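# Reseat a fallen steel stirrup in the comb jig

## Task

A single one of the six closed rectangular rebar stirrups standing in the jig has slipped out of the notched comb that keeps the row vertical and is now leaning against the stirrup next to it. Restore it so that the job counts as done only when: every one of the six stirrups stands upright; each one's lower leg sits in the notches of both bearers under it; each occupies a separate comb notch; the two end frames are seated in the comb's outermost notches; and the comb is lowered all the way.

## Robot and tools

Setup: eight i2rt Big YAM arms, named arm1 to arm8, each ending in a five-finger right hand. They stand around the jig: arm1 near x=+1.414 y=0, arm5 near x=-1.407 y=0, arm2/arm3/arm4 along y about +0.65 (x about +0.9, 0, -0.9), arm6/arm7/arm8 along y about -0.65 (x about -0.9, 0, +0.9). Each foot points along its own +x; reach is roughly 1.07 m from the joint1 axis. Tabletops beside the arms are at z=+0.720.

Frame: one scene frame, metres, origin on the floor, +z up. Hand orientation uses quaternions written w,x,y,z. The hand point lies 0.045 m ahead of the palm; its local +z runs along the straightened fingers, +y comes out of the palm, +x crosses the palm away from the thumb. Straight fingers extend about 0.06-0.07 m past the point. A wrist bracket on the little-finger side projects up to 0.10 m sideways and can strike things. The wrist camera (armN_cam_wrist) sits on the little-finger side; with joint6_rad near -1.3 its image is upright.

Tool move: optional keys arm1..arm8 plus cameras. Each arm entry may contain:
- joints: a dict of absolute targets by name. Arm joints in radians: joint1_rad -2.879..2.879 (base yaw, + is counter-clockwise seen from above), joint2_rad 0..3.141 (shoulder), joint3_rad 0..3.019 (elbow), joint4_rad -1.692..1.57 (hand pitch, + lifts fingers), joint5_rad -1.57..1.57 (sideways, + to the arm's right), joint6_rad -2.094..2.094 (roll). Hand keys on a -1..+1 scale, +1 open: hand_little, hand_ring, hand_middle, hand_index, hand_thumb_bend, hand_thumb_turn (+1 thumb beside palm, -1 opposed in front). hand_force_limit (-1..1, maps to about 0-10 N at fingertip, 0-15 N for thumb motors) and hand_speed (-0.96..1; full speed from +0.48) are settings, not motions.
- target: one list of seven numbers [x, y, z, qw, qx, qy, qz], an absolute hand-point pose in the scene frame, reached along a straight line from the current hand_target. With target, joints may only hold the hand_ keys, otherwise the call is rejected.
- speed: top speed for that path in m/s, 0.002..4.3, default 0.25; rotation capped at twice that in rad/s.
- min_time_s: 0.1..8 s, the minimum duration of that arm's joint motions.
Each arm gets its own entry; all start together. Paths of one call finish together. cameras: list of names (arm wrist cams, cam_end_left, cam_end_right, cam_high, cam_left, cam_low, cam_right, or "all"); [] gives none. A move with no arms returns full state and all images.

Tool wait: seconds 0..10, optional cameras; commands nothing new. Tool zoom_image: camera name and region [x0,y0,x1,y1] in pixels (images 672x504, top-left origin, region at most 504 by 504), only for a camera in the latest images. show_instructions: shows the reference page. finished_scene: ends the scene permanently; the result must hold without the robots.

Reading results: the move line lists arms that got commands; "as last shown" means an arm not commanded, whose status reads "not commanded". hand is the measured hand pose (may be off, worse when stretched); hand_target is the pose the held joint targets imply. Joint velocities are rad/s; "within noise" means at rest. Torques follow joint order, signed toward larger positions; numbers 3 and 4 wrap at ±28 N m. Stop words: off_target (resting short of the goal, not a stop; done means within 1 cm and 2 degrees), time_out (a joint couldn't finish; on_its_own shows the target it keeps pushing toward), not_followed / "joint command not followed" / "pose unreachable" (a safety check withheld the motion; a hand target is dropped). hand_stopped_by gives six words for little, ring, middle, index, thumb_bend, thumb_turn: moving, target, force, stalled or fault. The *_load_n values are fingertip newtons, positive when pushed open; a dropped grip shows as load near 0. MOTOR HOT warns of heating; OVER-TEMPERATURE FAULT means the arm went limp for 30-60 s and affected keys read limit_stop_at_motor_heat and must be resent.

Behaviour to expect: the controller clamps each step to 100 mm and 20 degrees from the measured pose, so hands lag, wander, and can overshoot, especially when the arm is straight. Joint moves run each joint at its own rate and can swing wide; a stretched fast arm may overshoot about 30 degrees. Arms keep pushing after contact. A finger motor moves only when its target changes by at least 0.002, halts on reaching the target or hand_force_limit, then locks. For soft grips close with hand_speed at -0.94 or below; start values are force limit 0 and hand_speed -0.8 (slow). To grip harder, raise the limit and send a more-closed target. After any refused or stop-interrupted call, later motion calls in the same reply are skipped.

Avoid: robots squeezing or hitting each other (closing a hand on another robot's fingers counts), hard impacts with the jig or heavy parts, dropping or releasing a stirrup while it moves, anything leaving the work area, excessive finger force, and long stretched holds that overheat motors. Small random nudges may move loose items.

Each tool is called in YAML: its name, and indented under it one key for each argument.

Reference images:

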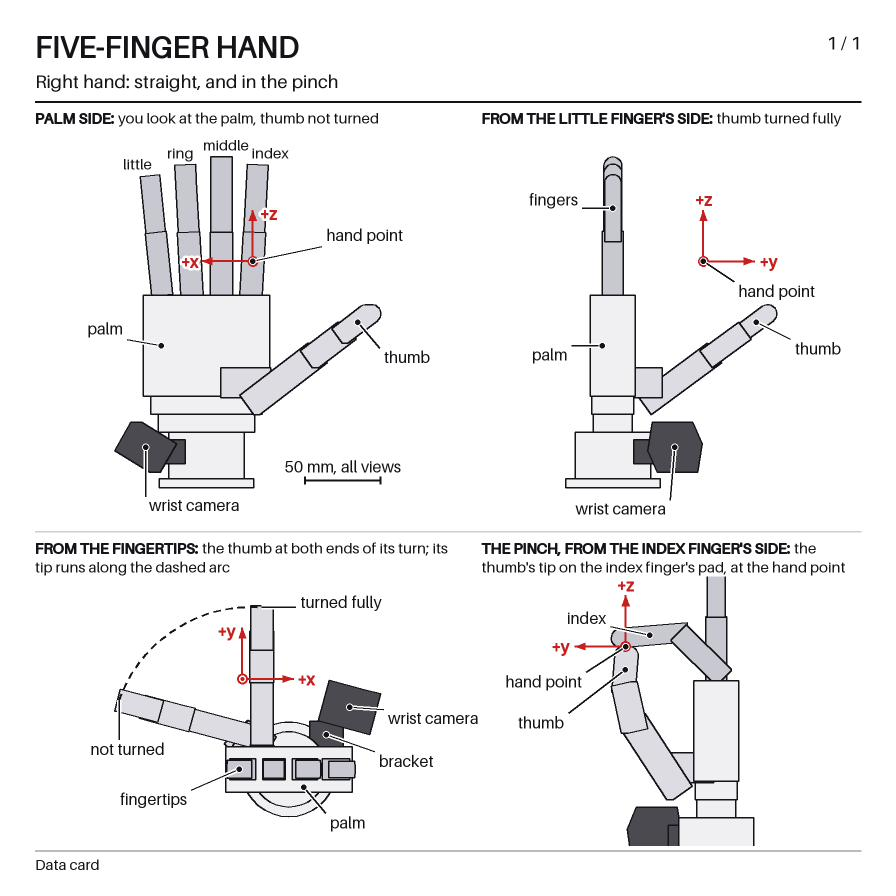

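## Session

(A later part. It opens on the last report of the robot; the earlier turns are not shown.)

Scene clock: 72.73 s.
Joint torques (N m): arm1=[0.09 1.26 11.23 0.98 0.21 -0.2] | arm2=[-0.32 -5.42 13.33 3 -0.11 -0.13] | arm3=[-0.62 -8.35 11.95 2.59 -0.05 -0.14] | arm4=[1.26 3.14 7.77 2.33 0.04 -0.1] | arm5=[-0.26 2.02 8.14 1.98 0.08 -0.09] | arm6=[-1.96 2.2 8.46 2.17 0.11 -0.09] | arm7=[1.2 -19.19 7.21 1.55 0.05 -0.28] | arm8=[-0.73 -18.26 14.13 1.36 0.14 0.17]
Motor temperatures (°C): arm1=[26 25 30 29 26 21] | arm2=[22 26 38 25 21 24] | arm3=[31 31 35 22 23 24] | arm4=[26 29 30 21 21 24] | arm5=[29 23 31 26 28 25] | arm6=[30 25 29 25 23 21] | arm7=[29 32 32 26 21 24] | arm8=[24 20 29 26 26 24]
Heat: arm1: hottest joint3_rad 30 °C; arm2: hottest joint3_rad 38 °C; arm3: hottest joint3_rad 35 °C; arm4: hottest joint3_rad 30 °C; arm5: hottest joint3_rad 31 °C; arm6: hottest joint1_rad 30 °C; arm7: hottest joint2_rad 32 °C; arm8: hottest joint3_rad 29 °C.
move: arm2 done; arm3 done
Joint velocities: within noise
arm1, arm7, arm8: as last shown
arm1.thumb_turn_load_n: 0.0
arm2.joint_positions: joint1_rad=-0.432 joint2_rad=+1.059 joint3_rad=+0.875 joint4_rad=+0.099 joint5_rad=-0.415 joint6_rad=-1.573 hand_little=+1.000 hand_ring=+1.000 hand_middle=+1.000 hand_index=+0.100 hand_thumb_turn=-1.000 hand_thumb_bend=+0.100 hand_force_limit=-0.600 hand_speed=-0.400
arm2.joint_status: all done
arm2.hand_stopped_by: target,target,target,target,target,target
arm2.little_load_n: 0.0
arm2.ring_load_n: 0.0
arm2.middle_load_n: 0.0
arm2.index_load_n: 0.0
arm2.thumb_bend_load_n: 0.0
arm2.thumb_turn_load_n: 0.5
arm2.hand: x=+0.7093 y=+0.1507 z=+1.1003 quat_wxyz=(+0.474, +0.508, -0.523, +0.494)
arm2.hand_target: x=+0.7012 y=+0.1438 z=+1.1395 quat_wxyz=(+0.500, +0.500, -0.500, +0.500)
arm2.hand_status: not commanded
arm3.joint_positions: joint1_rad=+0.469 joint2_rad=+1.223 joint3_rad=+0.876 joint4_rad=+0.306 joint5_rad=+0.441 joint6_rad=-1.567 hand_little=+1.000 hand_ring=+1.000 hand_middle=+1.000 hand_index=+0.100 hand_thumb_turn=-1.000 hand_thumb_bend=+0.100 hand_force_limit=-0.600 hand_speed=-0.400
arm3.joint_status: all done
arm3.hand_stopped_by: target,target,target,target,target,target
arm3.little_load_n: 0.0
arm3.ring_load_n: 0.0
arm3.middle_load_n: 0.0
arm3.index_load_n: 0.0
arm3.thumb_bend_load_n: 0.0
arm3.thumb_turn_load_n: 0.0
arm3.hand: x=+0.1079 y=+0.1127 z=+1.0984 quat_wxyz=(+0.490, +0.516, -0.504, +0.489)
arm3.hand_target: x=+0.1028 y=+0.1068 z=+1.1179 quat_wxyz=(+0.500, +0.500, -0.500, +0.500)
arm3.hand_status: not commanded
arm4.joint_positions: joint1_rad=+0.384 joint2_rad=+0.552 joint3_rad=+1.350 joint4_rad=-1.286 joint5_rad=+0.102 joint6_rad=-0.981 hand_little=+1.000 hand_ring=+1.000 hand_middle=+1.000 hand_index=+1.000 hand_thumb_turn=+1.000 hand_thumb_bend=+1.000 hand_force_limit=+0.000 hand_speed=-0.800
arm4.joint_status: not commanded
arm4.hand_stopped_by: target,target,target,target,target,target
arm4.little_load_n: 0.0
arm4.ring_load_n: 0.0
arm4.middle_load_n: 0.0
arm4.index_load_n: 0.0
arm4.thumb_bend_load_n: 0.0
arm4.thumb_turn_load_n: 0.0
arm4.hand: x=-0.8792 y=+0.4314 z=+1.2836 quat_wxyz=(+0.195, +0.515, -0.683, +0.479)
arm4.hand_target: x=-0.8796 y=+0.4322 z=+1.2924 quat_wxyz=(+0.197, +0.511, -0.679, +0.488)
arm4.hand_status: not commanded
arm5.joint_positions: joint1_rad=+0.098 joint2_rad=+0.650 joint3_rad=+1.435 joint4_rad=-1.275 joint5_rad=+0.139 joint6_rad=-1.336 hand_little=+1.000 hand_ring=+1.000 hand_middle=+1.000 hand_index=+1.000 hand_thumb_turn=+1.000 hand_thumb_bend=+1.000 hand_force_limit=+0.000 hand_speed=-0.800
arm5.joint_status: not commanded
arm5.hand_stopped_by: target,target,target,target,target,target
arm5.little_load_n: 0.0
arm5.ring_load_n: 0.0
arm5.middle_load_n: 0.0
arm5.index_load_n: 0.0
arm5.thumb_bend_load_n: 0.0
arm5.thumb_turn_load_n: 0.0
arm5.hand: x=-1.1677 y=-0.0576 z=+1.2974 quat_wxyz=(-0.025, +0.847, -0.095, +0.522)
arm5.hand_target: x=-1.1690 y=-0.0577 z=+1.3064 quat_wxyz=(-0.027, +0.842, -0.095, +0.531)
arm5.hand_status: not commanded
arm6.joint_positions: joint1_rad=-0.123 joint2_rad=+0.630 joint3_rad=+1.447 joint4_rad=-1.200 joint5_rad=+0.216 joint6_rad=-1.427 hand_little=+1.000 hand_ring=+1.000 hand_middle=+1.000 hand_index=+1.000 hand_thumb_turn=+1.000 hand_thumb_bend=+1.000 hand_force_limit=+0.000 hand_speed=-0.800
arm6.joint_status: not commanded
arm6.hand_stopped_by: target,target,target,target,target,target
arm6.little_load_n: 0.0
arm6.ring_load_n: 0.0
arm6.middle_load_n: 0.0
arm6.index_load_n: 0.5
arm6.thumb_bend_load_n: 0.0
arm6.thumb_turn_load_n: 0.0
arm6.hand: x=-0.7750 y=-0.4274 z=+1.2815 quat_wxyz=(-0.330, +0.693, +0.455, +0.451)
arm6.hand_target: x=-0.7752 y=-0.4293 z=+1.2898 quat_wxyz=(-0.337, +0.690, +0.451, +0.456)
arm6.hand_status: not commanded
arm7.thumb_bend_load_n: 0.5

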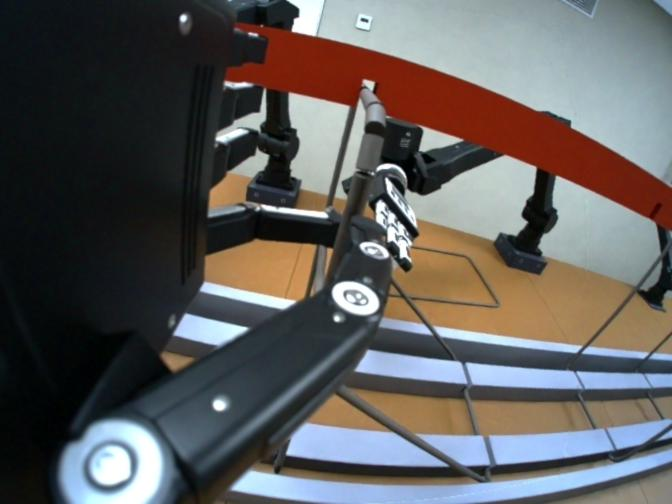

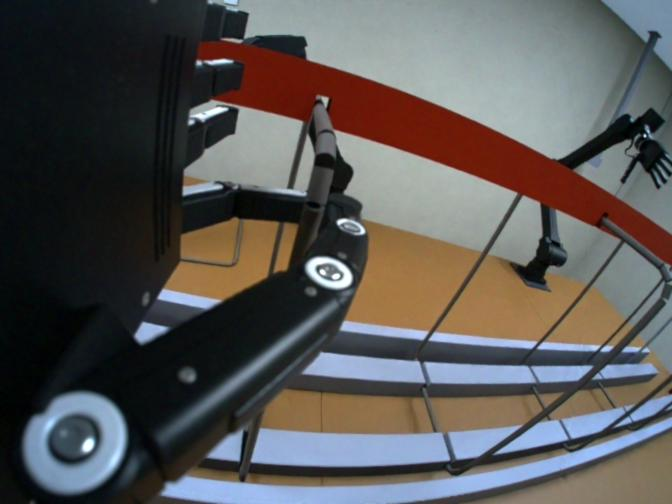

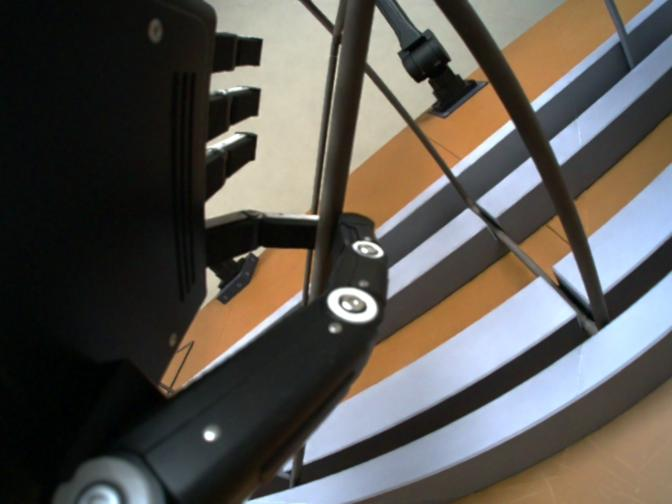

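move:
  arm2: {"target": [0.690, 0.141, 1.14, 0.5, 0.5, -0.5, 0.5], "speed": 0.1, "joints": {"hand_index": 0.5, "hand_speed": 0}}
  arm3: {"joints": {"hand_thumb_bend": -0.3, "hand_index": -0.2, "hand_speed": -0.9}}
  arm7: {"joints": {"hand_thumb_bend": -0.3, "hand_index": -0.1, "hand_speed": -0.9}}
  cameras: ["arm2_cam_wrist", "arm3_cam_wrist", "arm7_cam_wrist"]

zoom_image:
  camera: "arm2_cam_wrist"
  region: [230, 130, 482, 319]

zoom_image:
  camera: "arm7_cam_wrist"
  region: [230, 130, 482, 319]

zoom_image:
  camera: "arm3_cam_wrist"
  region: [230, 130, 482, 319]

Scene clock: 74.87 s.
Joint torques (N m): arm1=[-0.15 2.08 11.37 0.98 0.21 -0.14] | arm2=[-0.15 -5.48 13.3 2.95 -0.11 -0.13] | arm3=[-0.56 -8.18 12.03 2.58 -0.05 -0.14] | arm4=[1.2 3.14 7.75 2.3 0.05 -0.1] | arm5=[-0.15 1.73 8.17 1.92 0.06 -0.04] | arm6=[-1.96 1.9 8.44 2.15 0.11 -0.08] | arm7=[0.85 -19.02 7.31 1.8 -0.23 -0.24] | arm8=[-0.73 -18.08 14.08 1.35 0.11 0.16]
Motor temperatures (°C): arm1=[26 25 30 29 26 21] | arm2=[22 26 39 25 21 24] | arm3=[31 31 35 22 23 24] | arm4=[26 29 30 21 21 24] | arm5=[29 23 32 26 28 25] | arm6=[30 25 29 25 23 21] | arm7=[28 33 32 26 21 24] | arm8=[24 20 29 26 26 24]
Heat: arm1: hottest joint3_rad 30 °C; arm2: hottest joint3_rad 39 °C; arm3: hottest joint3_rad 35 °C; arm4: hottest joint3_rad 30 °C; arm5: hottest joint3_rad 32 °C; arm6: hottest joint1_rad 30 °C; arm7: hottest joint2_rad 33 °C; arm8: hottest joint3_rad 29 °C.
move: arm2 off_target; arm3 off_target; arm7 off_target
Joint velocities: within noise
arm1, arm4, arm5, arm6, arm8: as last shown
arm2.joint_positions: joint1_rad=-0.459 joint2_rad=+1.071 joint3_rad=+0.884 joint4_rad=+0.103 joint5_rad=-0.441 joint6_rad=-1.573 hand_little=+1.000 hand_ring=+1.000 hand_middle=+1.000 hand_index=+0.500 hand_thumb_turn=-1.000 hand_thumb_bend=+0.100 hand_force_limit=-0.600 hand_speed=+0.000
arm2.joint_status: all done
arm2.hand_stopped_by: target,target,target,target,target,target
arm2.little_load_n: 0.0
arm2.ring_load_n: 0.0
arm2.middle_load_n: 0.0
arm2.index_load_n: 0.0
arm2.thumb_bend_load_n: -0.5
arm2.thumb_turn_load_n: 0.5
arm2.hand: x=+0.6988 y=+0.1507 z=+1.1007 quat_wxyz=(+0.474, +0.507, -0.523, +0.494)
arm2.hand_target: x=+0.6912 y=+0.1437 z=+1.1394 quat_wxyz=(+0.500, +0.500, -0.500, +0.500)
arm2.hand_status: off_target (0.041 m and 4.1 deg from the pose sent, 0.045 m and 4.2 deg at the start)
arm3.joint_positions: joint1_rad=+0.469 joint2_rad=+1.223 joint3_rad=+0.876 joint4_rad=+0.306 joint5_rad=+0.441 joint6_rad=-1.567 hand_little=+1.000 hand_ring=+1.000 hand_middle=+1.000 hand_index=-0.103 hand_thumb_turn=-1.000 hand_thumb_bend=-0.008 hand_force_limit=-0.600 hand_speed=-0.900
arm3.joint_status: hand_index off_target (ended at -0.103, target -0.200); hand_thumb_bend off_target (ended at -0.008, target -0.300); the others done
arm3.hand_stopped_by: target,target,target,force,force,target
arm3.little_load_n: 0.0
arm3.ring_load_n: 0.0
arm3.middle_load_n: 0.0
arm3.index_load_n: 3.5
arm3.thumb_bend_load_n: 3.0
arm3.thumb_turn_load_n: 0.5
arm3.hand: x=+0.1079 y=+0.1127 z=+1.0984 quat_wxyz=(+0.490, +0.516, -0.504, +0.489)
arm3.hand_target: x=+0.1028 y=+0.1069 z=+1.1179 quat_wxyz=(+0.500, +0.500, -0.500, +0.500)
arm3.hand_status: not commanded
arm6.index_load_n: 0.0
arm7.joint_positions: joint1_rad=-1.087 joint2_rad=+2.221 joint3_rad=+1.808 joint4_rad=+0.389 joint5_rad=-1.054 joint6_rad=-0.727 hand_little=+1.000 hand_ring=+1.000 hand_middle=+1.000 hand_index=-0.100 hand_thumb_turn=-1.000 hand_thumb_bend=-0.127 hand_force_limit=-0.600 hand_speed=-0.900
arm7.joint_status: hand_thumb_bend off_target (ended at -0.127, target -0.300); the others done
arm7.hand_stopped_by: target,target,target,target,force,target
arm7.little_load_n: 0.0
arm7.ring_load_n: 0.0
arm7.middle_load_n: 0.0
arm7.index_load_n: 0.5
arm7.thumb_bend_load_n: 3.0
arm7.thumb_turn_load_n: 0.0
arm7.hand: x=+0.6512 y=-0.1000 z=+0.9432 quat_wxyz=(-0.657, +0.670, +0.244, +0.246)
arm7.hand_target: x=+0.6486 y=-0.0947 z=+0.9689 quat_wxyz=(-0.658, +0.658, +0.258, +0.258)
arm7.hand_status: not commanded
arm8.ring_load_n: -0.5

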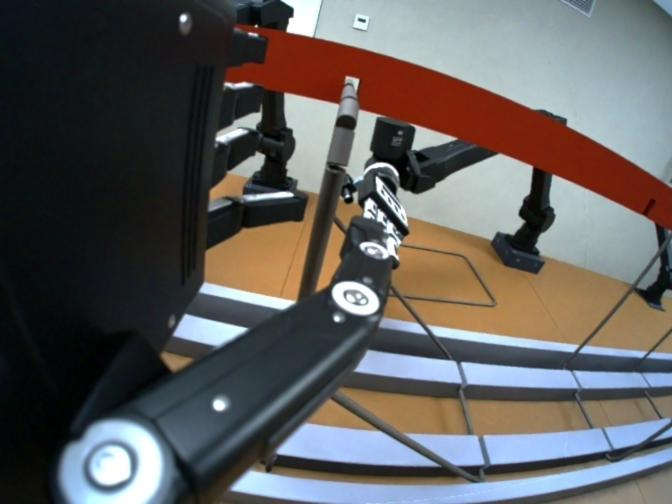

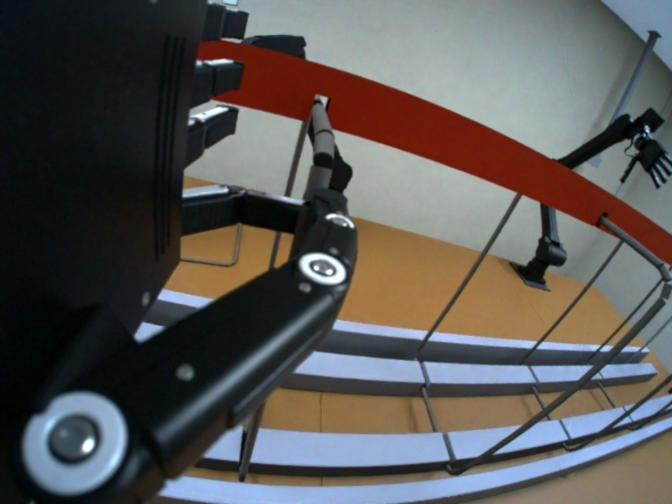

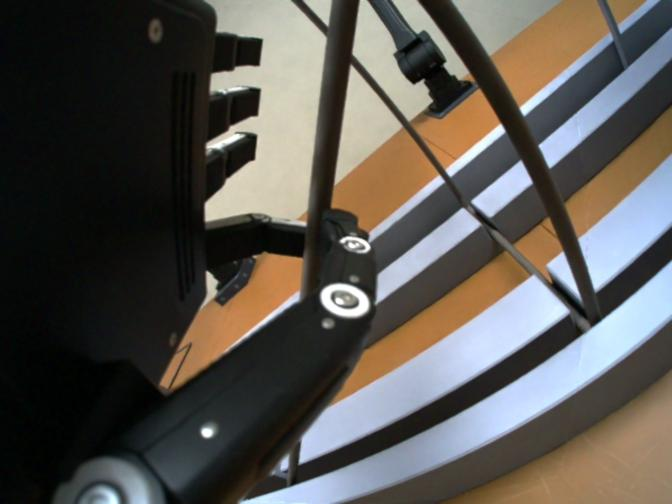

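Scaled by 2.000 from the camera's image (finer frame: 960x720).

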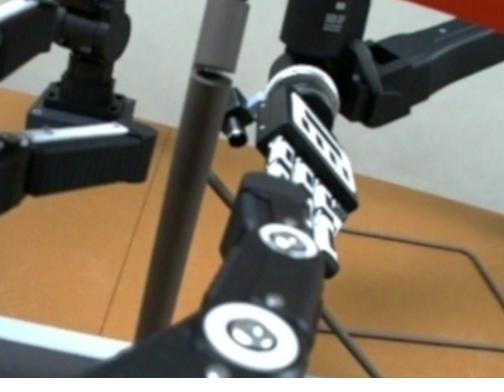

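Scaled by 2.000 from the camera's image (finer frame: 960x720).

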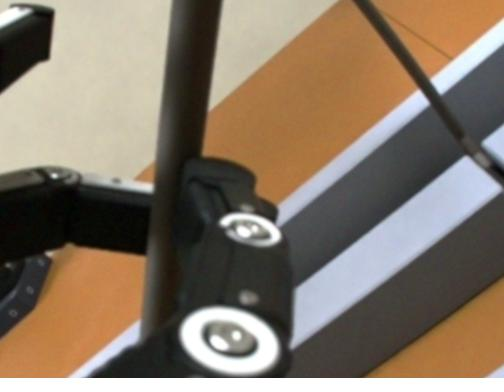

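Scaled by 2.000 from the camera's image (finer frame: 960x720).

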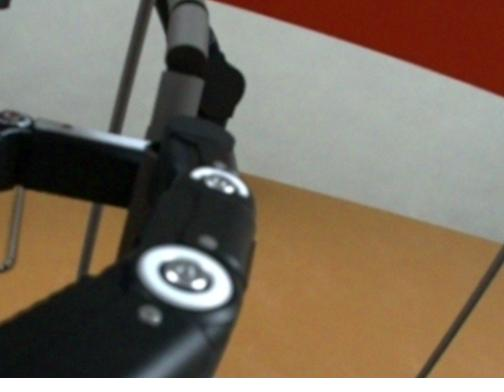

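move:
  arm7: {"joints": {"hand_thumb_bend": 0.15, "hand_speed": 0}}

move:
  arm2: {"joints": {"hand_index": 0.0, "hand_thumb_bend": 0.0, "hand_speed": -0.7}}
  arm7: {"target": [0.642, -0.0947, 0.976, 0.6581, -0.6581, -0.2586, -0.2586], "speed": 0.1, "joints": {"hand_index": 0.3}}

move:
  arm2: {"joints": {"hand_index": -0.2, "hand_thumb_bend": -0.3, "hand_speed": -0.9}}
  arm7: {"joints": {"hand_index": 0.0, "hand_thumb_bend": 0.05, "hand_speed": -0.4}}
  cameras: ["arm2_cam_wrist", "arm7_cam_wrist"]

zoom_image:
  camera: "arm2_cam_wrist"
  region: [230, 130, 482, 319]

zoom_image:
  camera: "arm7_cam_wrist"
  region: [230, 130, 482, 319]

Scene clock: 77.27 s.
Joint torques (N m): arm1=[0.67 2.61 11.6 1.13 0.25 -0.2] | arm2=[-0.15 -5.54 13.3 2.96 -0.11 -0.13] | arm3=[-0.67 -8.35 11.95 2.66 -0.05 -0.14] | arm4=[1.14 3.19 7.75 2.37 0.04 -0.09] | arm5=[-0.26 1.96 8.03 1.96 0.07 -0.01] | arm6=[-2.02 2.08 8.49 2.18 0.11 -0.08] | arm7=[1.03 -19.08 7.32 1.78 -0.22 -0.25] | arm8=[-0.73 -18.08 14.08 1.4 0.11 0.18]
Motor temperatures (°C): arm1=[26 25 31 29 26 21] | arm2=[22 26 40 25 21 24] | arm3=[31 31 35 22 23 24] | arm4=[26 29 30 21 21 24] | arm5=[29 23 32 26 27 25] | arm6=[30 25 29 25 23 21] | arm7=[28 33 31 26 21 24] | arm8=[24 20 29 26 26 24]
Heat: arm1: hottest joint3_rad 31 °C; arm2: hottest joint3_rad 40 °C; arm3: hottest joint3_rad 35 °C; arm4: hottest joint3_rad 30 °C; arm5: hottest joint3_rad 32 °C; arm6: hottest joint1_rad 30 °C; arm7: hottest joint2_rad 33 °C; arm8: hottest joint3_rad 29 °C.
move: arm7 done
Joint velocities: within noise
arm1, arm2, arm3, arm4, arm5, arm6, arm8: as last shown
arm1.thumb_turn_load_n: 0.5
arm2.thumb_bend_load_n: 0.0
arm2.thumb_turn_load_n: 0.0
arm3.little_load_n: -0.5
arm3.index_load_n: 4.0
arm3.thumb_turn_load_n: 0.0
arm7.joint_positions: joint1_rad=-1.085 joint2_rad=+2.220 joint3_rad=+1.808 joint4_rad=+0.389 joint5_rad=-1.054 joint6_rad=-0.727 hand_little=+1.000 hand_ring=+1.000 hand_middle=+1.000 hand_index=-0.100 hand_thumb_turn=-1.000 hand_thumb_bend=+0.150 hand_force_limit=-0.600 hand_speed=+0.000
arm7.joint_status: all done
arm7.hand_stopped_by: target,target,target,target,target,target
arm7.little_load_n: 0.0
arm7.ring_load_n: 0.0
arm7.middle_load_n: 0.0
arm7.index_load_n: 0.0
arm7.thumb_bend_load_n: 0.0
arm7.thumb_turn_load_n: 0.0
arm7.hand: x=+0.6503 y=-0.0990 z=+0.9442 quat_wxyz=(-0.657, +0.669, +0.245, +0.246)
arm7.hand_target: x=+0.6486 y=-0.0947 z=+0.9690 quat_wxyz=(-0.658, +0.658, +0.258, +0.259)
arm7.hand_status: not commanded
arm8.ring_load_n: 0.0
pictures: none

Scene clock: 78.27 s.
Joint torques (N m): arm1=[-0.21 2.96 11.33 1.1 0.21 -0.18] | arm2=[-0.21 -5.77 13.27 2.91 0.11 -0.14] | arm3=[-0.97 -8.47 12.04 2.65 -0.05 -0.15] | arm4=[1.2 3.14 7.73 2.3 0.05 -0.1] | arm5=[-0.62 2.55 8.16 2.06 0.09 -0.03] | arm6=[-1.96 2.02 8.46 2.21 0.12 -0.09] | arm7=[1.38 -18.61 6.22 1.63 -0.02 -0.25] | arm8=[-0.85 -18.26 14.09 1.39 0.12 0.16]
Motor temperatures (°C): arm1=[26 25 31 29 26 21] | arm2=[22 26 40 25 21 24] | arm3=[31 31 35 22 23 24] | arm4=[26 29 30 21 21 24] | arm5=[29 23 32 26 27 25] | arm6=[30 25 29 25 23 21] | arm7=[28 33 31 26 21 24] | arm8=[24 21 29 26 25 24]
Heat: arm1: hottest joint3_rad 31 °C; arm2: hottest joint3_rad 40 °C; arm3: hottest joint3_rad 35 °C; arm4: hottest joint3_rad 30 °C; arm5: hottest joint3_rad 32 °C; arm6: hottest joint1_rad 30 °C; arm7: hottest joint2_rad 33 °C; arm8: hottest joint3_rad 29 °C.
move: arm2 done; arm7 off_target
Joint velocities: within noise
arm1.joint_positions: joint1_rad=+1.205 joint2_rad=+0.811 joint3_rad=+1.849 joint4_rad=-1.695 joint5_rad=+0.766 joint6_rad=-0.578 hand_little=+1.000 hand_ring=-1.000 hand_middle=-1.000 hand_index=-1.000 hand_thumb_turn=-1.000 hand_thumb_bend=+1.000 hand_force_limit=+0.000 hand_speed=+0.000
arm1.joint_status: not commanded
arm1.hand_stopped_by: fault,target,target,target,target,target
arm1.little_load_n: 0.0
arm1.ring_load_n: 0.0
arm1.middle_load_n: 0.0
arm1.index_load_n: 0.0
arm1.thumb_bend_load_n: 0.0
arm1.thumb_turn_load_n: 0.5
arm1.hand: x=+1.2367 y=-0.0669 z=+1.3277 quat_wxyz=(+0.484, -0.075, -0.845, +0.214)
arm1.hand_target: x=+1.2381 y=-0.0594 z=+1.3389 quat_wxyz=(+0.488, -0.080, -0.841, +0.221)
arm1.hand_status: not commanded
arm2.joint_positions: joint1_rad=-0.459 joint2_rad=+1.074 joint3_rad=+0.884 joint4_rad=+0.104 joint5_rad=-0.446 joint6_rad=-1.573 hand_little=+1.000 hand_ring=+1.000 hand_middle=+1.000 hand_index=+0.005 hand_thumb_turn=-1.000 hand_thumb_bend=+0.000 hand_force_limit=-0.600 hand_speed=-0.700
arm2.joint_status: all done
arm2.hand_stopped_by: target,target,target,force,target,target
arm2.little_load_n: 0.0
arm2.ring_load_n: 0.0
arm2.middle_load_n: 0.0
arm2.index_load_n: 1.0
arm2.thumb_bend_load_n: 0.0
arm2.thumb_turn_load_n: 0.0
arm2.hand: x=+0.6995 y=+0.1497 z=+1.0996 quat_wxyz=(+0.472, +0.509, -0.523, +0.495)
arm2.hand_target: x=+0.6912 y=+0.1437 z=+1.1394 quat_wxyz=(+0.500, +0.500, -0.500, +0.500)
arm2.hand_status: not commanded
arm3, arm4, arm5, arm6, arm8: as last shown
arm3.little_load_n: 0.0
arm3.thumb_turn_load_n: 0.5
arm4.middle_load_n: -0.5
arm7.joint_positions: joint1_rad=-1.083 joint2_rad=+2.198 joint3_rad=+1.803 joint4_rad=+0.389 joint5_rad=-1.054 joint6_rad=-0.727 hand_little=+1.000 hand_ring=+1.000 hand_middle=+1.000 hand_index=+0.300 hand_thumb_turn=-1.000 hand_thumb_bend=+0.150 hand_force_limit=-0.600 hand_speed=+0.000
arm7.joint_status: all done
arm7.hand_stopped_by: target,target,target,target,target,target
arm7.little_load_n: 0.0
arm7.ring_load_n: 0.0
arm7.middle_load_n: 0.0
arm7.index_load_n: 0.0
arm7.thumb_bend_load_n: 0.5
arm7.thumb_turn_load_n: 0.0
arm7.hand: x=+0.6474 y=-0.0987 z=+0.9590 quat_wxyz=(-0.658, +0.664, +0.249, +0.251)
arm7.hand_target: x=+0.6420 y=-0.0947 z=+0.9757 quat_wxyz=(-0.658, +0.658, +0.258, +0.258)
arm7.hand_status: off_target (0.018 m and 1.6 deg from the pose sent, 0.033 m and 2.5 deg at the start)
pictures: none

Scene clock: 80.83 s.
Joint torques (N m): arm1=[-0.38 1.85 11.48 0.98 0.2 -0.16] | arm2=[-0.21 -5.77 13.26 2.88 0.11 -0.13] | arm3=[-0.62 -8.53 11.96 2.55 -0.06 -0.14] | arm4=[1.32 3.19 7.73 2.32 0.05 -0.1] | arm5=[-0.79 2.02 8.12 2 0.06 -0.03] | arm6=[-2.14 2.08 8.5 2.15 0.12 -0.07] | arm7=[1.2 -18.9 6.34 1.66 0 -0.25] | arm8=[-0.38 -18.37 14.11 1.39 0.14 0.16]
Motor temperatures (°C): arm1=[26 25 31 29 26 21] | arm2=[22 26 41 25 21 24] | arm3=[31 32 35 22 23 24] | arm4=[26 29 30 21 21 24] | arm5=[29 23 32 26 27 25] | arm6=[30 25 29 25 23 21] | arm7=[28 33 31 26 21 24] | arm8=[24 21 29 26 25 24]
Heat: arm1: hottest joint3_rad 31 °C; arm2: hottest joint3_rad 41 °C; arm3: hottest joint3_rad 35 °C; arm4: hottest joint3_rad 30 °C; arm5: hottest joint3_rad 32 °C; arm6: hottest joint1_rad 30 °C; arm7: hottest joint2_rad 33 °C; arm8: hottest joint3_rad 29 °C.
move: arm2 off_target; arm7 done
Joint velocities: within noise
arm1, arm3, arm4, arm5, arm6, arm8: as last shown
arm2.joint_positions: joint1_rad=-0.459 joint2_rad=+1.074 joint3_rad=+0.884 joint4_rad=+0.105 joint5_rad=-0.446 joint6_rad=-1.573 hand_little=+1.000 hand_ring=+1.000 hand_middle=+1.000 hand_index=-0.003 hand_thumb_turn=-1.000 hand_thumb_bend=-0.300 hand_force_limit=-0.600 hand_speed=-0.900
arm2.joint_status: hand_index off_target (ended at -0.003, target -0.200); the others done
arm2.hand_stopped_by: target,target,target,force,target,target
arm2.little_load_n: 0.0
arm2.ring_load_n: 0.0
arm2.middle_load_n: 0.0
arm2.index_load_n: 2.0
arm2.thumb_bend_load_n: 0.0
arm2.thumb_turn_load_n: 0.0
arm2.hand: x=+0.6994 y=+0.1495 z=+1.0996 quat_wxyz=(+0.472, +0.509, -0.523, +0.495)
arm2.hand_target: x=+0.6912 y=+0.1437 z=+1.1394 quat_wxyz=(+0.500, +0.500, -0.500, +0.500)
arm2.hand_status: not commanded
arm3.index_load_n: 3.5
arm4.middle_load_n: 0.0
arm5.thumb_bend_load_n: 0.5
arm7.joint_positions: joint1_rad=-1.083 joint2_rad=+2.198 joint3_rad=+1.803 joint4_rad=+0.389 joint5_rad=-1.054 joint6_rad=-0.727 hand_little=+1.000 hand_ring=+1.000 hand_middle=+1.000 hand_index=+0.000 hand_thumb_turn=-1.000 hand_thumb_bend=+0.050 hand_force_limit=-0.600 hand_speed=-0.400
arm7.joint_status: all done
arm7.hand_stopped_by: target,target,target,target,target,target
arm7.little_load_n: 0.0
arm7.ring_load_n: 0.0
arm7.middle_load_n: 0.0
arm7.index_load_n: 0.0
arm7.thumb_bend_load_n: 0.0
arm7.thumb_turn_load_n: 0.0
arm7.hand: x=+0.6474 y=-0.0987 z=+0.9593 quat_wxyz=(-0.658, +0.664, +0.249, +0.251)
arm7.hand_target: x=+0.6420 y=-0.0947 z=+0.9758 quat_wxyz=(-0.658, +0.658, +0.258, +0.258)
arm7.hand_status: not commanded

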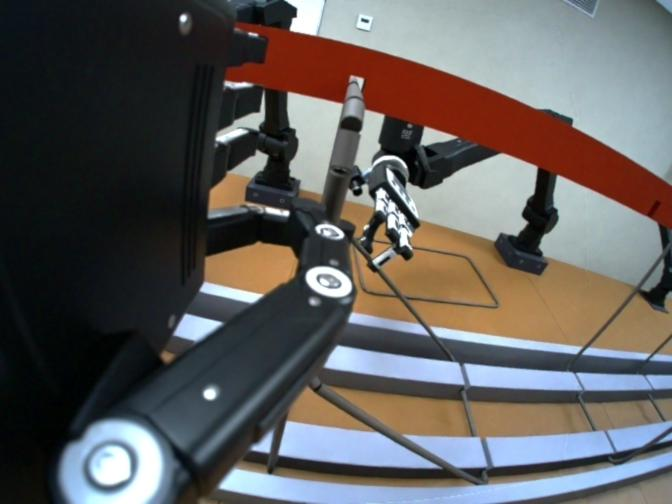

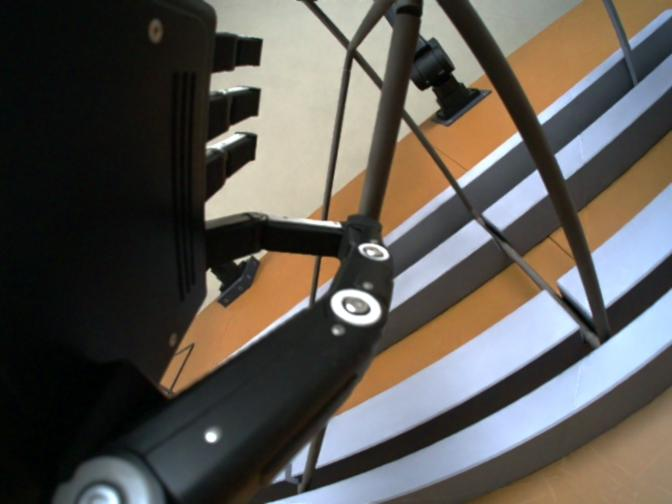

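Scaled by 2.000 from the camera's image (finer frame: 960x720).

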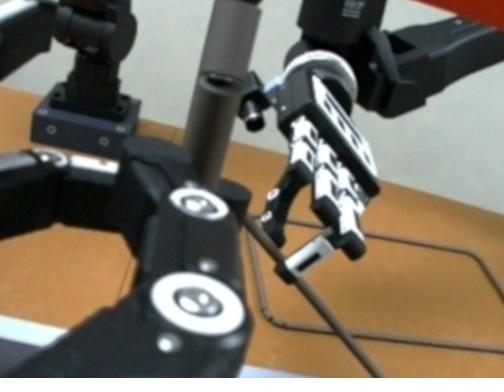

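Scaled by 2.000 from the camera's image (finer frame: 960x720).

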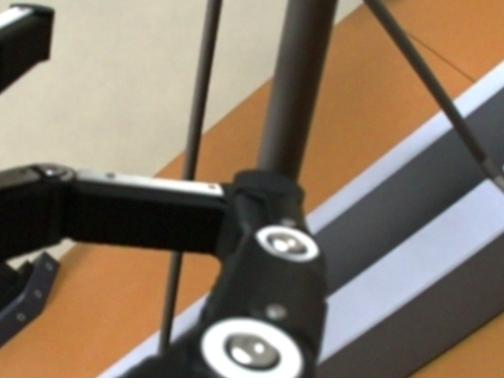

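move:
  arm2: {"target": [0.690, 0.134, 1.14, 0.5, 0.5, -0.5, 0.5], "speed": 0.1, "joints": {"hand_index": 0.3, "hand_thumb_bend": 0.2, "hand_speed": 0}}
  arm7: {"target": [0.645, -0.0947, 0.971, 0.6581, -0.6581, -0.2586, -0.2586], "speed": 0.1, "joints": {"hand_index": 0.3, "hand_thumb_bend": 0.2, "hand_speed": 0}}

move:
  arm2: {"joints": {"hand_index": 0.05, "hand_thumb_bend": 0.05, "hand_speed": -0.7}}
  arm7: {"joints": {"hand_index": 0.05, "hand_thumb_bend": 0.05, "hand_speed": -0.7}}
  cameras: ["arm2_cam_wrist", "arm7_cam_wrist"]

zoom_image:
  camera: "arm2_cam_wrist"
  region: [230, 130, 482, 319]

zoom_image:
  camera: "arm7_cam_wrist"
  region: [230, 130, 482, 319]

Scene clock: 82.60 s.
Joint torques (N m): arm1=[0.38 2.14 11.36 1.13 0.26 -0.25] | arm2=[0.38 -5.77 13.26 2.93 0.16 -0.13] | arm3=[-0.38 -8.47 11.97 2.56 -0.06 -0.13] | arm4=[1.26 3.14 7.75 2.33 0.04 -0.09] | arm5=[-0.26 2.2 8.2 1.89 0.11 -0.07] | arm6=[-2.2 2.02 8.49 2.18 0.11 -0.08] | arm7=[0.97 -18.14 6.79 1.8 -0.1 -0.26] | arm8=[-0.79 -18.37 14.09 1.36 0.12 0.14]
Motor temperatures (°C): arm1=[26 25 31 29 26 21] | arm2=[22 26 41 25 21 24] | arm3=[31 32 35 22 23 24] | arm4=[26 29 30 21 21 24] | arm5=[29 23 32 26 27 25] | arm6=[30 25 29 25 23 21] | arm7=[28 34 31 26 21 24] | arm8=[24 21 29 26 25 24]
Heat: arm1: hottest joint3_rad 31 °C; arm2: hottest joint3_rad 41 °C; arm3: hottest joint3_rad 35 °C; arm4: hottest joint3_rad 30 °C; arm5: hottest joint3_rad 32 °C; arm6: hottest joint1_rad 30 °C; arm7: hottest joint2_rad 34 °C; arm8: hottest joint3_rad 29 °C.
move: arm2 off_target; arm7 off_target
Joint velocities: within noise
arm1, arm3, arm4, arm5, arm6: as last shown
arm2.joint_positions: joint1_rad=-0.459 joint2_rad=+1.089 joint3_rad=+0.897 joint4_rad=+0.110 joint5_rad=-0.439 joint6_rad=-1.573 hand_little=+1.000 hand_ring=+1.000 hand_middle=+1.000 hand_index=+0.300 hand_thumb_turn=-1.000 hand_thumb_bend=+0.200 hand_force_limit=-0.600 hand_speed=+0.000
arm2.joint_status: all done
arm2.hand_stopped_by: target,target,target,target,target,target
arm2.little_load_n: 0.0
arm2.ring_load_n: 0.0
arm2.middle_load_n: 0.0
arm2.index_load_n: 0.0
arm2.thumb_bend_load_n: 0.0
arm2.thumb_turn_load_n: 0.0
arm2.hand: x=+0.6957 y=+0.1451 z=+1.1013 quat_wxyz=(+0.475, +0.507, -0.523, +0.494)
arm2.hand_target: x=+0.6912 y=+0.1367 z=+1.1397 quat_wxyz=(+0.500, +0.500, -0.500, +0.500)
arm2.hand_status: off_target (0.041 m and 4.1 deg from the pose sent, 0.044 m and 4.2 deg at the start)
arm3.index_load_n: 4.0
arm5.thumb_bend_load_n: 0.0
arm6.index_load_n: -0.5
arm7.joint_positions: joint1_rad=-1.083 joint2_rad=+2.198 joint3_rad=+1.803 joint4_rad=+0.389 joint5_rad=-1.054 joint6_rad=-0.727 hand_little=+1.000 hand_ring=+1.000 hand_middle=+1.000 hand_index=+0.300 hand_thumb_turn=-1.000 hand_thumb_bend=+0.200 hand_force_limit=-0.600 hand_speed=+0.000
arm7.joint_status: all done
arm7.hand_stopped_by: target,target,target,target,target,target
arm7.little_load_n: 0.0
arm7.ring_load_n: 0.0
arm7.middle_load_n: 0.0
arm7.index_load_n: 0.0
arm7.thumb_bend_load_n: 0.0
arm7.thumb_turn_load_n: 0.0
arm7.hand: x=+0.6471 y=-0.0985 z=+0.9593 quat_wxyz=(-0.658, +0.664, +0.249, +0.251)
arm7.hand_target: x=+0.6449 y=-0.0947 z=+0.9709 quat_wxyz=(-0.658, +0.658, +0.259, +0.258)
arm7.hand_status: off_target (0.012 m and 1.5 deg from the pose sent, 0.012 m and 1.5 deg at the start)
arm8.joint_positions: joint1_rad=-0.364 joint2_rad=+1.880 joint3_rad=+1.433 joint4_rad=+0.400 joint5_rad=-0.321 joint6_rad=-0.008 hand_little=+1.000 hand_ring=+1.000 hand_middle=+1.000 hand_index=+1.000 hand_thumb_turn=-1.000 hand_thumb_bend=+1.000 hand_force_limit=+0.000 hand_speed=-0.800
arm8.joint_status: not commanded
arm8.hand_stopped_by: target,target,target,target,target,target
arm8.little_load_n: 0.0
arm8.ring_load_n: 0.0
arm8.middle_load_n: 0.0
arm8.index_load_n: 0.0
arm8.thumb_bend_load_n: 0.0
arm8.thumb_turn_load_n: 0.0
arm8.hand: x=+1.0622 y=+0.1215 z=+1.0095 quat_wxyz=(-0.694, +0.720, +0.000, +0.001)
arm8.hand_target: x=+1.0617 y=+0.1333 z=+1.0350 quat_wxyz=(-0.707, +0.707, +0.000, +0.000)
arm8.hand_status: not commanded
pictures: none

Scene clock: 83.43 s.
Joint torques (N m): arm1=[0.21 2.43 11.4 1.28 0.23 -0.15] | arm2=[0.44 -5.77 13.27 2.95 0.15 -0.13] | arm3=[-0.62 -8.35 11.95 2.59 -0.06 -0.13] | arm4=[1.2 3.19 7.75 2.32 0.05 -0.1] | arm5=[-0.15 1.73 8.17 2.07 0.07 -0.04] | arm6=[-1.9 2.2 8.46 2.19 0.12 -0.08] | arm7=[1.14 -17.96 6.79 1.81 -0.11 -0.27] | arm8=[-0.73 -18.2 14.15 1.37 0.11 0.16]
Motor temperatures (°C): arm1=[26 25 31 29 26 21] | arm2=[22 26 42 25 21 24] | arm3=[31 32 35 22 23 24] | arm4=[26 29 30 21 21 24] | arm5=[29 23 32 26 27 25] | arm6=[30 25 29 25 23 21] | arm7=[28 34 31 26 21 24] | arm8=[24 21 29 26 25 24]
Heat: arm1: hottest joint3_rad 31 °C; arm2: hottest joint3_rad 42 °C; arm3: hottest joint3_rad 35 °C; arm4: hottest joint3_rad 30 °C; arm5: hottest joint3_rad 32 °C; arm6: hottest joint1_rad 30 °C; arm7: hottest joint2_rad 34 °C; arm8: hottest joint3_rad 29 °C.
move: arm2 done; arm7 done
Joint velocities: within noise
arm1, arm3, arm4, arm5, arm6, arm8: as last shown
arm1.thumb_turn_load_n: 0.0
arm2.joint_positions: joint1_rad=-0.459 joint2_rad=+1.089 joint3_rad=+0.897 joint4_rad=+0.110 joint5_rad=-0.439 joint6_rad=-1.573 hand_little=+1.000 hand_ring=+1.000 hand_middle=+1.000 hand_index=+0.050 hand_thumb_turn=-1.000 hand_thumb_bend=+0.050 hand_force_limit=-0.600 hand_speed=-0.700
arm2.joint_status: all done
arm2.hand_stopped_by: target,target,target,target,target,target
arm2.little_load_n: -0.5
arm2.ring_load_n: 0.0
arm2.middle_load_n: 0.0
arm2.index_load_n: 0.0
arm2.thumb_bend_load_n: 0.0
arm2.thumb_turn_load_n: 0.0
arm2.hand: x=+0.6957 y=+0.1451 z=+1.1013 quat_wxyz=(+0.475, +0.507, -0.523, +0.494)
arm2.hand_target: x=+0.6912 y=+0.1367 z=+1.1397 quat_wxyz=(+0.500, +0.500, -0.500, +0.500)
arm2.hand_status: not commanded
arm3.little_load_n: 0.5
arm6.index_load_n: 0.0
arm7.joint_positions: joint1_rad=-1.083 joint2_rad=+2.198 joint3_rad=+1.803 joint4_rad=+0.389 joint5_rad=-1.054 joint6_rad=-0.727 hand_little=+1.000 hand_ring=+1.000 hand_middle=+1.000 hand_index=+0.050 hand_thumb_turn=-1.000 hand_thumb_bend=+0.050 hand_force_limit=-0.600 hand_speed=-0.700
arm7.joint_status: all done
arm7.hand_stopped_by: target,target,target,target,target,target
arm7.little_load_n: 0.0
arm7.ring_load_n: 0.0
arm7.middle_load_n: 0.0
arm7.index_load_n: 0.0
arm7.thumb_bend_load_n: 0.0
arm7.thumb_turn_load_n: 0.0
arm7.hand: x=+0.6471 y=-0.0985 z=+0.9593 quat_wxyz=(-0.658, +0.664, +0.249, +0.251)
arm7.hand_target: x=+0.6448 y=-0.0947 z=+0.9709 quat_wxyz=(-0.658, +0.658, +0.259, +0.258)
arm7.hand_status: not commanded

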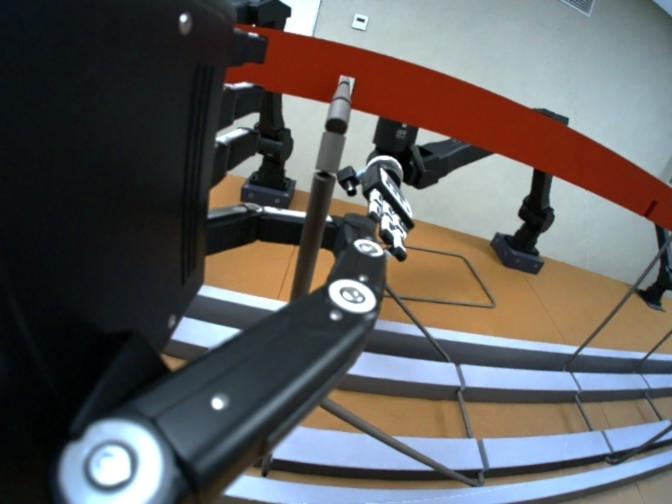

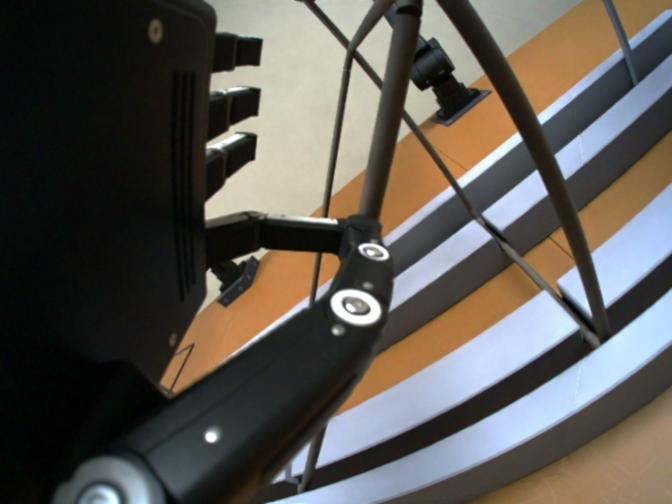

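Scaled by 2.000 from the camera's image (finer frame: 960x720).

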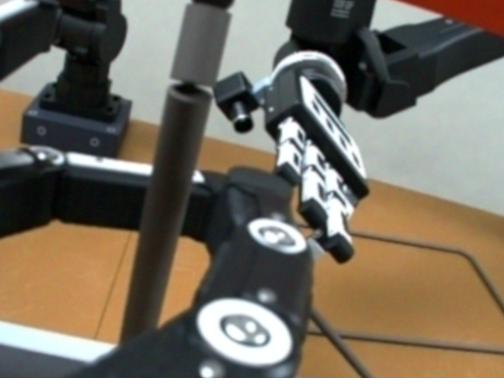

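Scaled by 2.000 from the camera's image (finer frame: 960x720).

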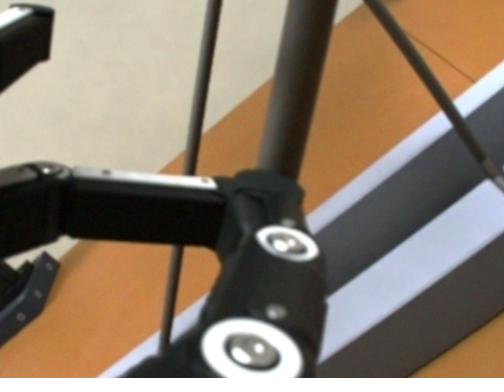

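move:
  arm2: {"joints": {"hand_thumb_bend": -0.25, "hand_speed": -0.85}}
  arm7: {"target": [0.650, -0.0947, 0.963, 0.6581, -0.6581, -0.2586, -0.2586], "speed": 0.1, "joints": {"hand_index": 0.3, "hand_thumb_bend": 0.2, "hand_speed": 0}}
  cameras: ["arm2_cam_wrist", "arm7_cam_wrist"]

zoom_image:
  camera: "arm2_cam_wrist"
  region: [230, 130, 482, 319]

zoom_image:
  camera: "arm7_cam_wrist"
  region: [230, 130, 482, 319]

Scene clock: 85.90 s.
Joint torques (N m): arm1=[-0.38 1.61 11.48 0.99 0.2 -0.16] | arm2=[0.85 -5.77 13.26 2.95 -0.29 -0.13] | arm3=[-0.73 -8.12 12.01 2.62 -0.05 -0.13] | arm4=[1.2 3.14 7.77 2.3 0.05 -0.09] | arm5=[-0.21 2.2 8.17 1.95 0.06 -0.08] | arm6=[-2.08 2.2 8.53 2.19 0.12 -0.09] | arm7=[0.67 -16.67 7.69 2.13 -0.22 -0.26] | arm8=[-0.73 -18.2 14.11 1.32 0.12 0.16]
Motor temperatures (°C): arm1=[26 25 31 29 26 21] | arm2=[22 26 42 25 21 24] | arm3=[31 32 35 22 23 24] | arm4=[26 29 30 21 21 24] | arm5=[29 23 32 26 27 25] | arm6=[30 25 29 25 23 21] | arm7=[28 34 31 26 21 24] | arm8=[24 21 29 26 25 24]
Heat: arm1: hottest joint3_rad 31 °C; arm2: hottest joint3_rad 42 °C; arm3: hottest joint3_rad 35 °C; arm4: hottest joint3_rad 30 °C; arm5: hottest joint3_rad 32 °C; arm6: hottest joint1_rad 30 °C; arm7: hottest joint2_rad 34 °C; arm8: hottest joint3_rad 29 °C.
move: arm2 done; arm7 done
Joint velocities: within noise
arm1, arm3, arm4, arm5, arm6, arm8: as last shown
arm2.joint_positions: joint1_rad=-0.465 joint2_rad=+1.089 joint3_rad=+0.897 joint4_rad=+0.110 joint5_rad=-0.428 joint6_rad=-1.573 hand_little=+1.000 hand_ring=+1.000 hand_middle=+1.000 hand_index=+0.050 hand_thumb_turn=-1.000 hand_thumb_bend=-0.248 hand_force_limit=-0.600 hand_speed=-0.850
arm2.joint_status: all done
arm2.hand_stopped_by: target,target,target,target,target,target
arm2.little_load_n: 0.0
arm2.ring_load_n: 0.0
arm2.middle_load_n: 0.0
arm2.index_load_n: 0.0
arm2.thumb_bend_load_n: 2.5
arm2.thumb_turn_load_n: 0.5
arm2.hand: x=+0.6910 y=+0.1468 z=+1.1012 quat_wxyz=(+0.479, +0.503, -0.527, +0.490)
arm2.hand_target: x=+0.6913 y=+0.1367 z=+1.1397 quat_wxyz=(+0.500, +0.500, -0.500, +0.500)
arm2.hand_status: not commanded
arm3.little_load_n: 0.0
arm3.ring_load_n: 0.5
arm3.index_load_n: 3.5
arm5.index_load_n: -0.5
arm7.joint_positions: joint1_rad=-1.083 joint2_rad=+2.198 joint3_rad=+1.803 joint4_rad=+0.389 joint5_rad=-1.054 joint6_rad=-0.727 hand_little=+1.000 hand_ring=+1.000 hand_middle=+1.000 hand_index=+0.300 hand_thumb_turn=-1.000 hand_thumb_bend=+0.200 hand_force_limit=-0.600 hand_speed=+0.000
arm7.joint_status: all done
arm7.hand_stopped_by: target,target,target,target,target,target
arm7.little_load_n: 0.0
arm7.ring_load_n: 0.0
arm7.middle_load_n: 0.0
arm7.index_load_n: 0.0
arm7.thumb_bend_load_n: 0.0
arm7.thumb_turn_load_n: 0.0
arm7.hand: x=+0.6471 y=-0.0985 z=+0.9593 quat_wxyz=(-0.658, +0.664, +0.249, +0.251)
arm7.hand_target: x=+0.6498 y=-0.0947 z=+0.9629 quat_wxyz=(-0.658, +0.658, +0.259, +0.258)
arm7.hand_status: done (0.006 m and 1.5 deg from the pose sent, 0.006 m and 1.5 deg at the start)

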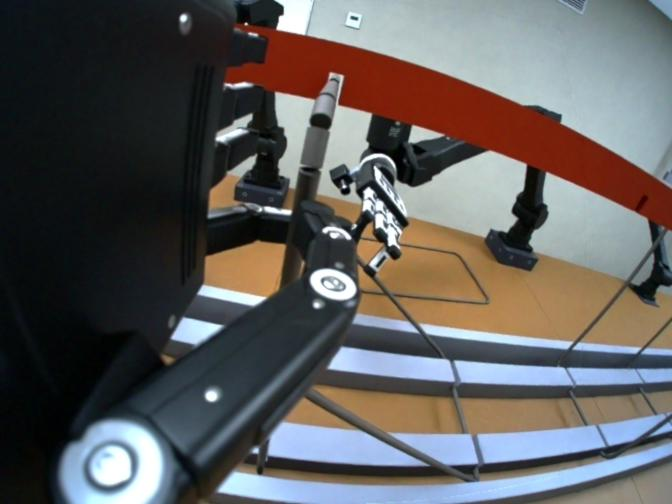

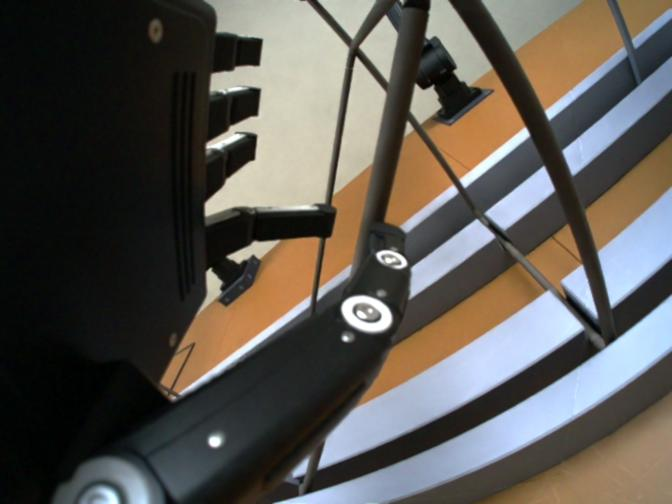

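Scaled by 2.000 from the camera's image (finer frame: 960x720).

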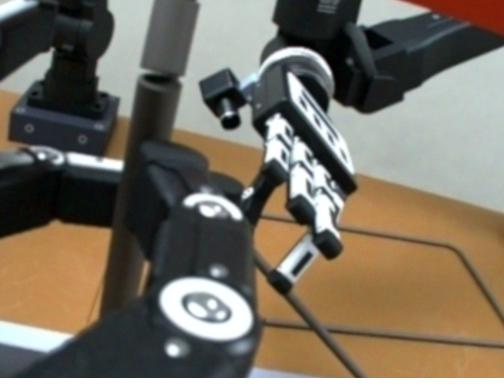

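Scaled by 2.000 from the camera's image (finer frame: 960x720).

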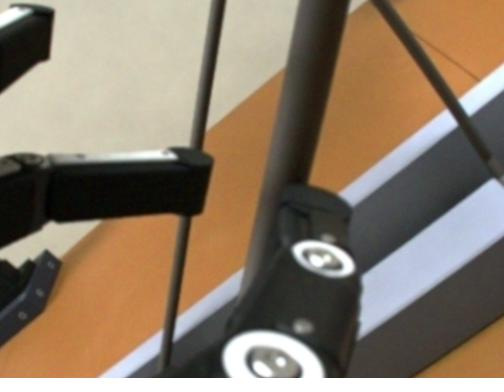

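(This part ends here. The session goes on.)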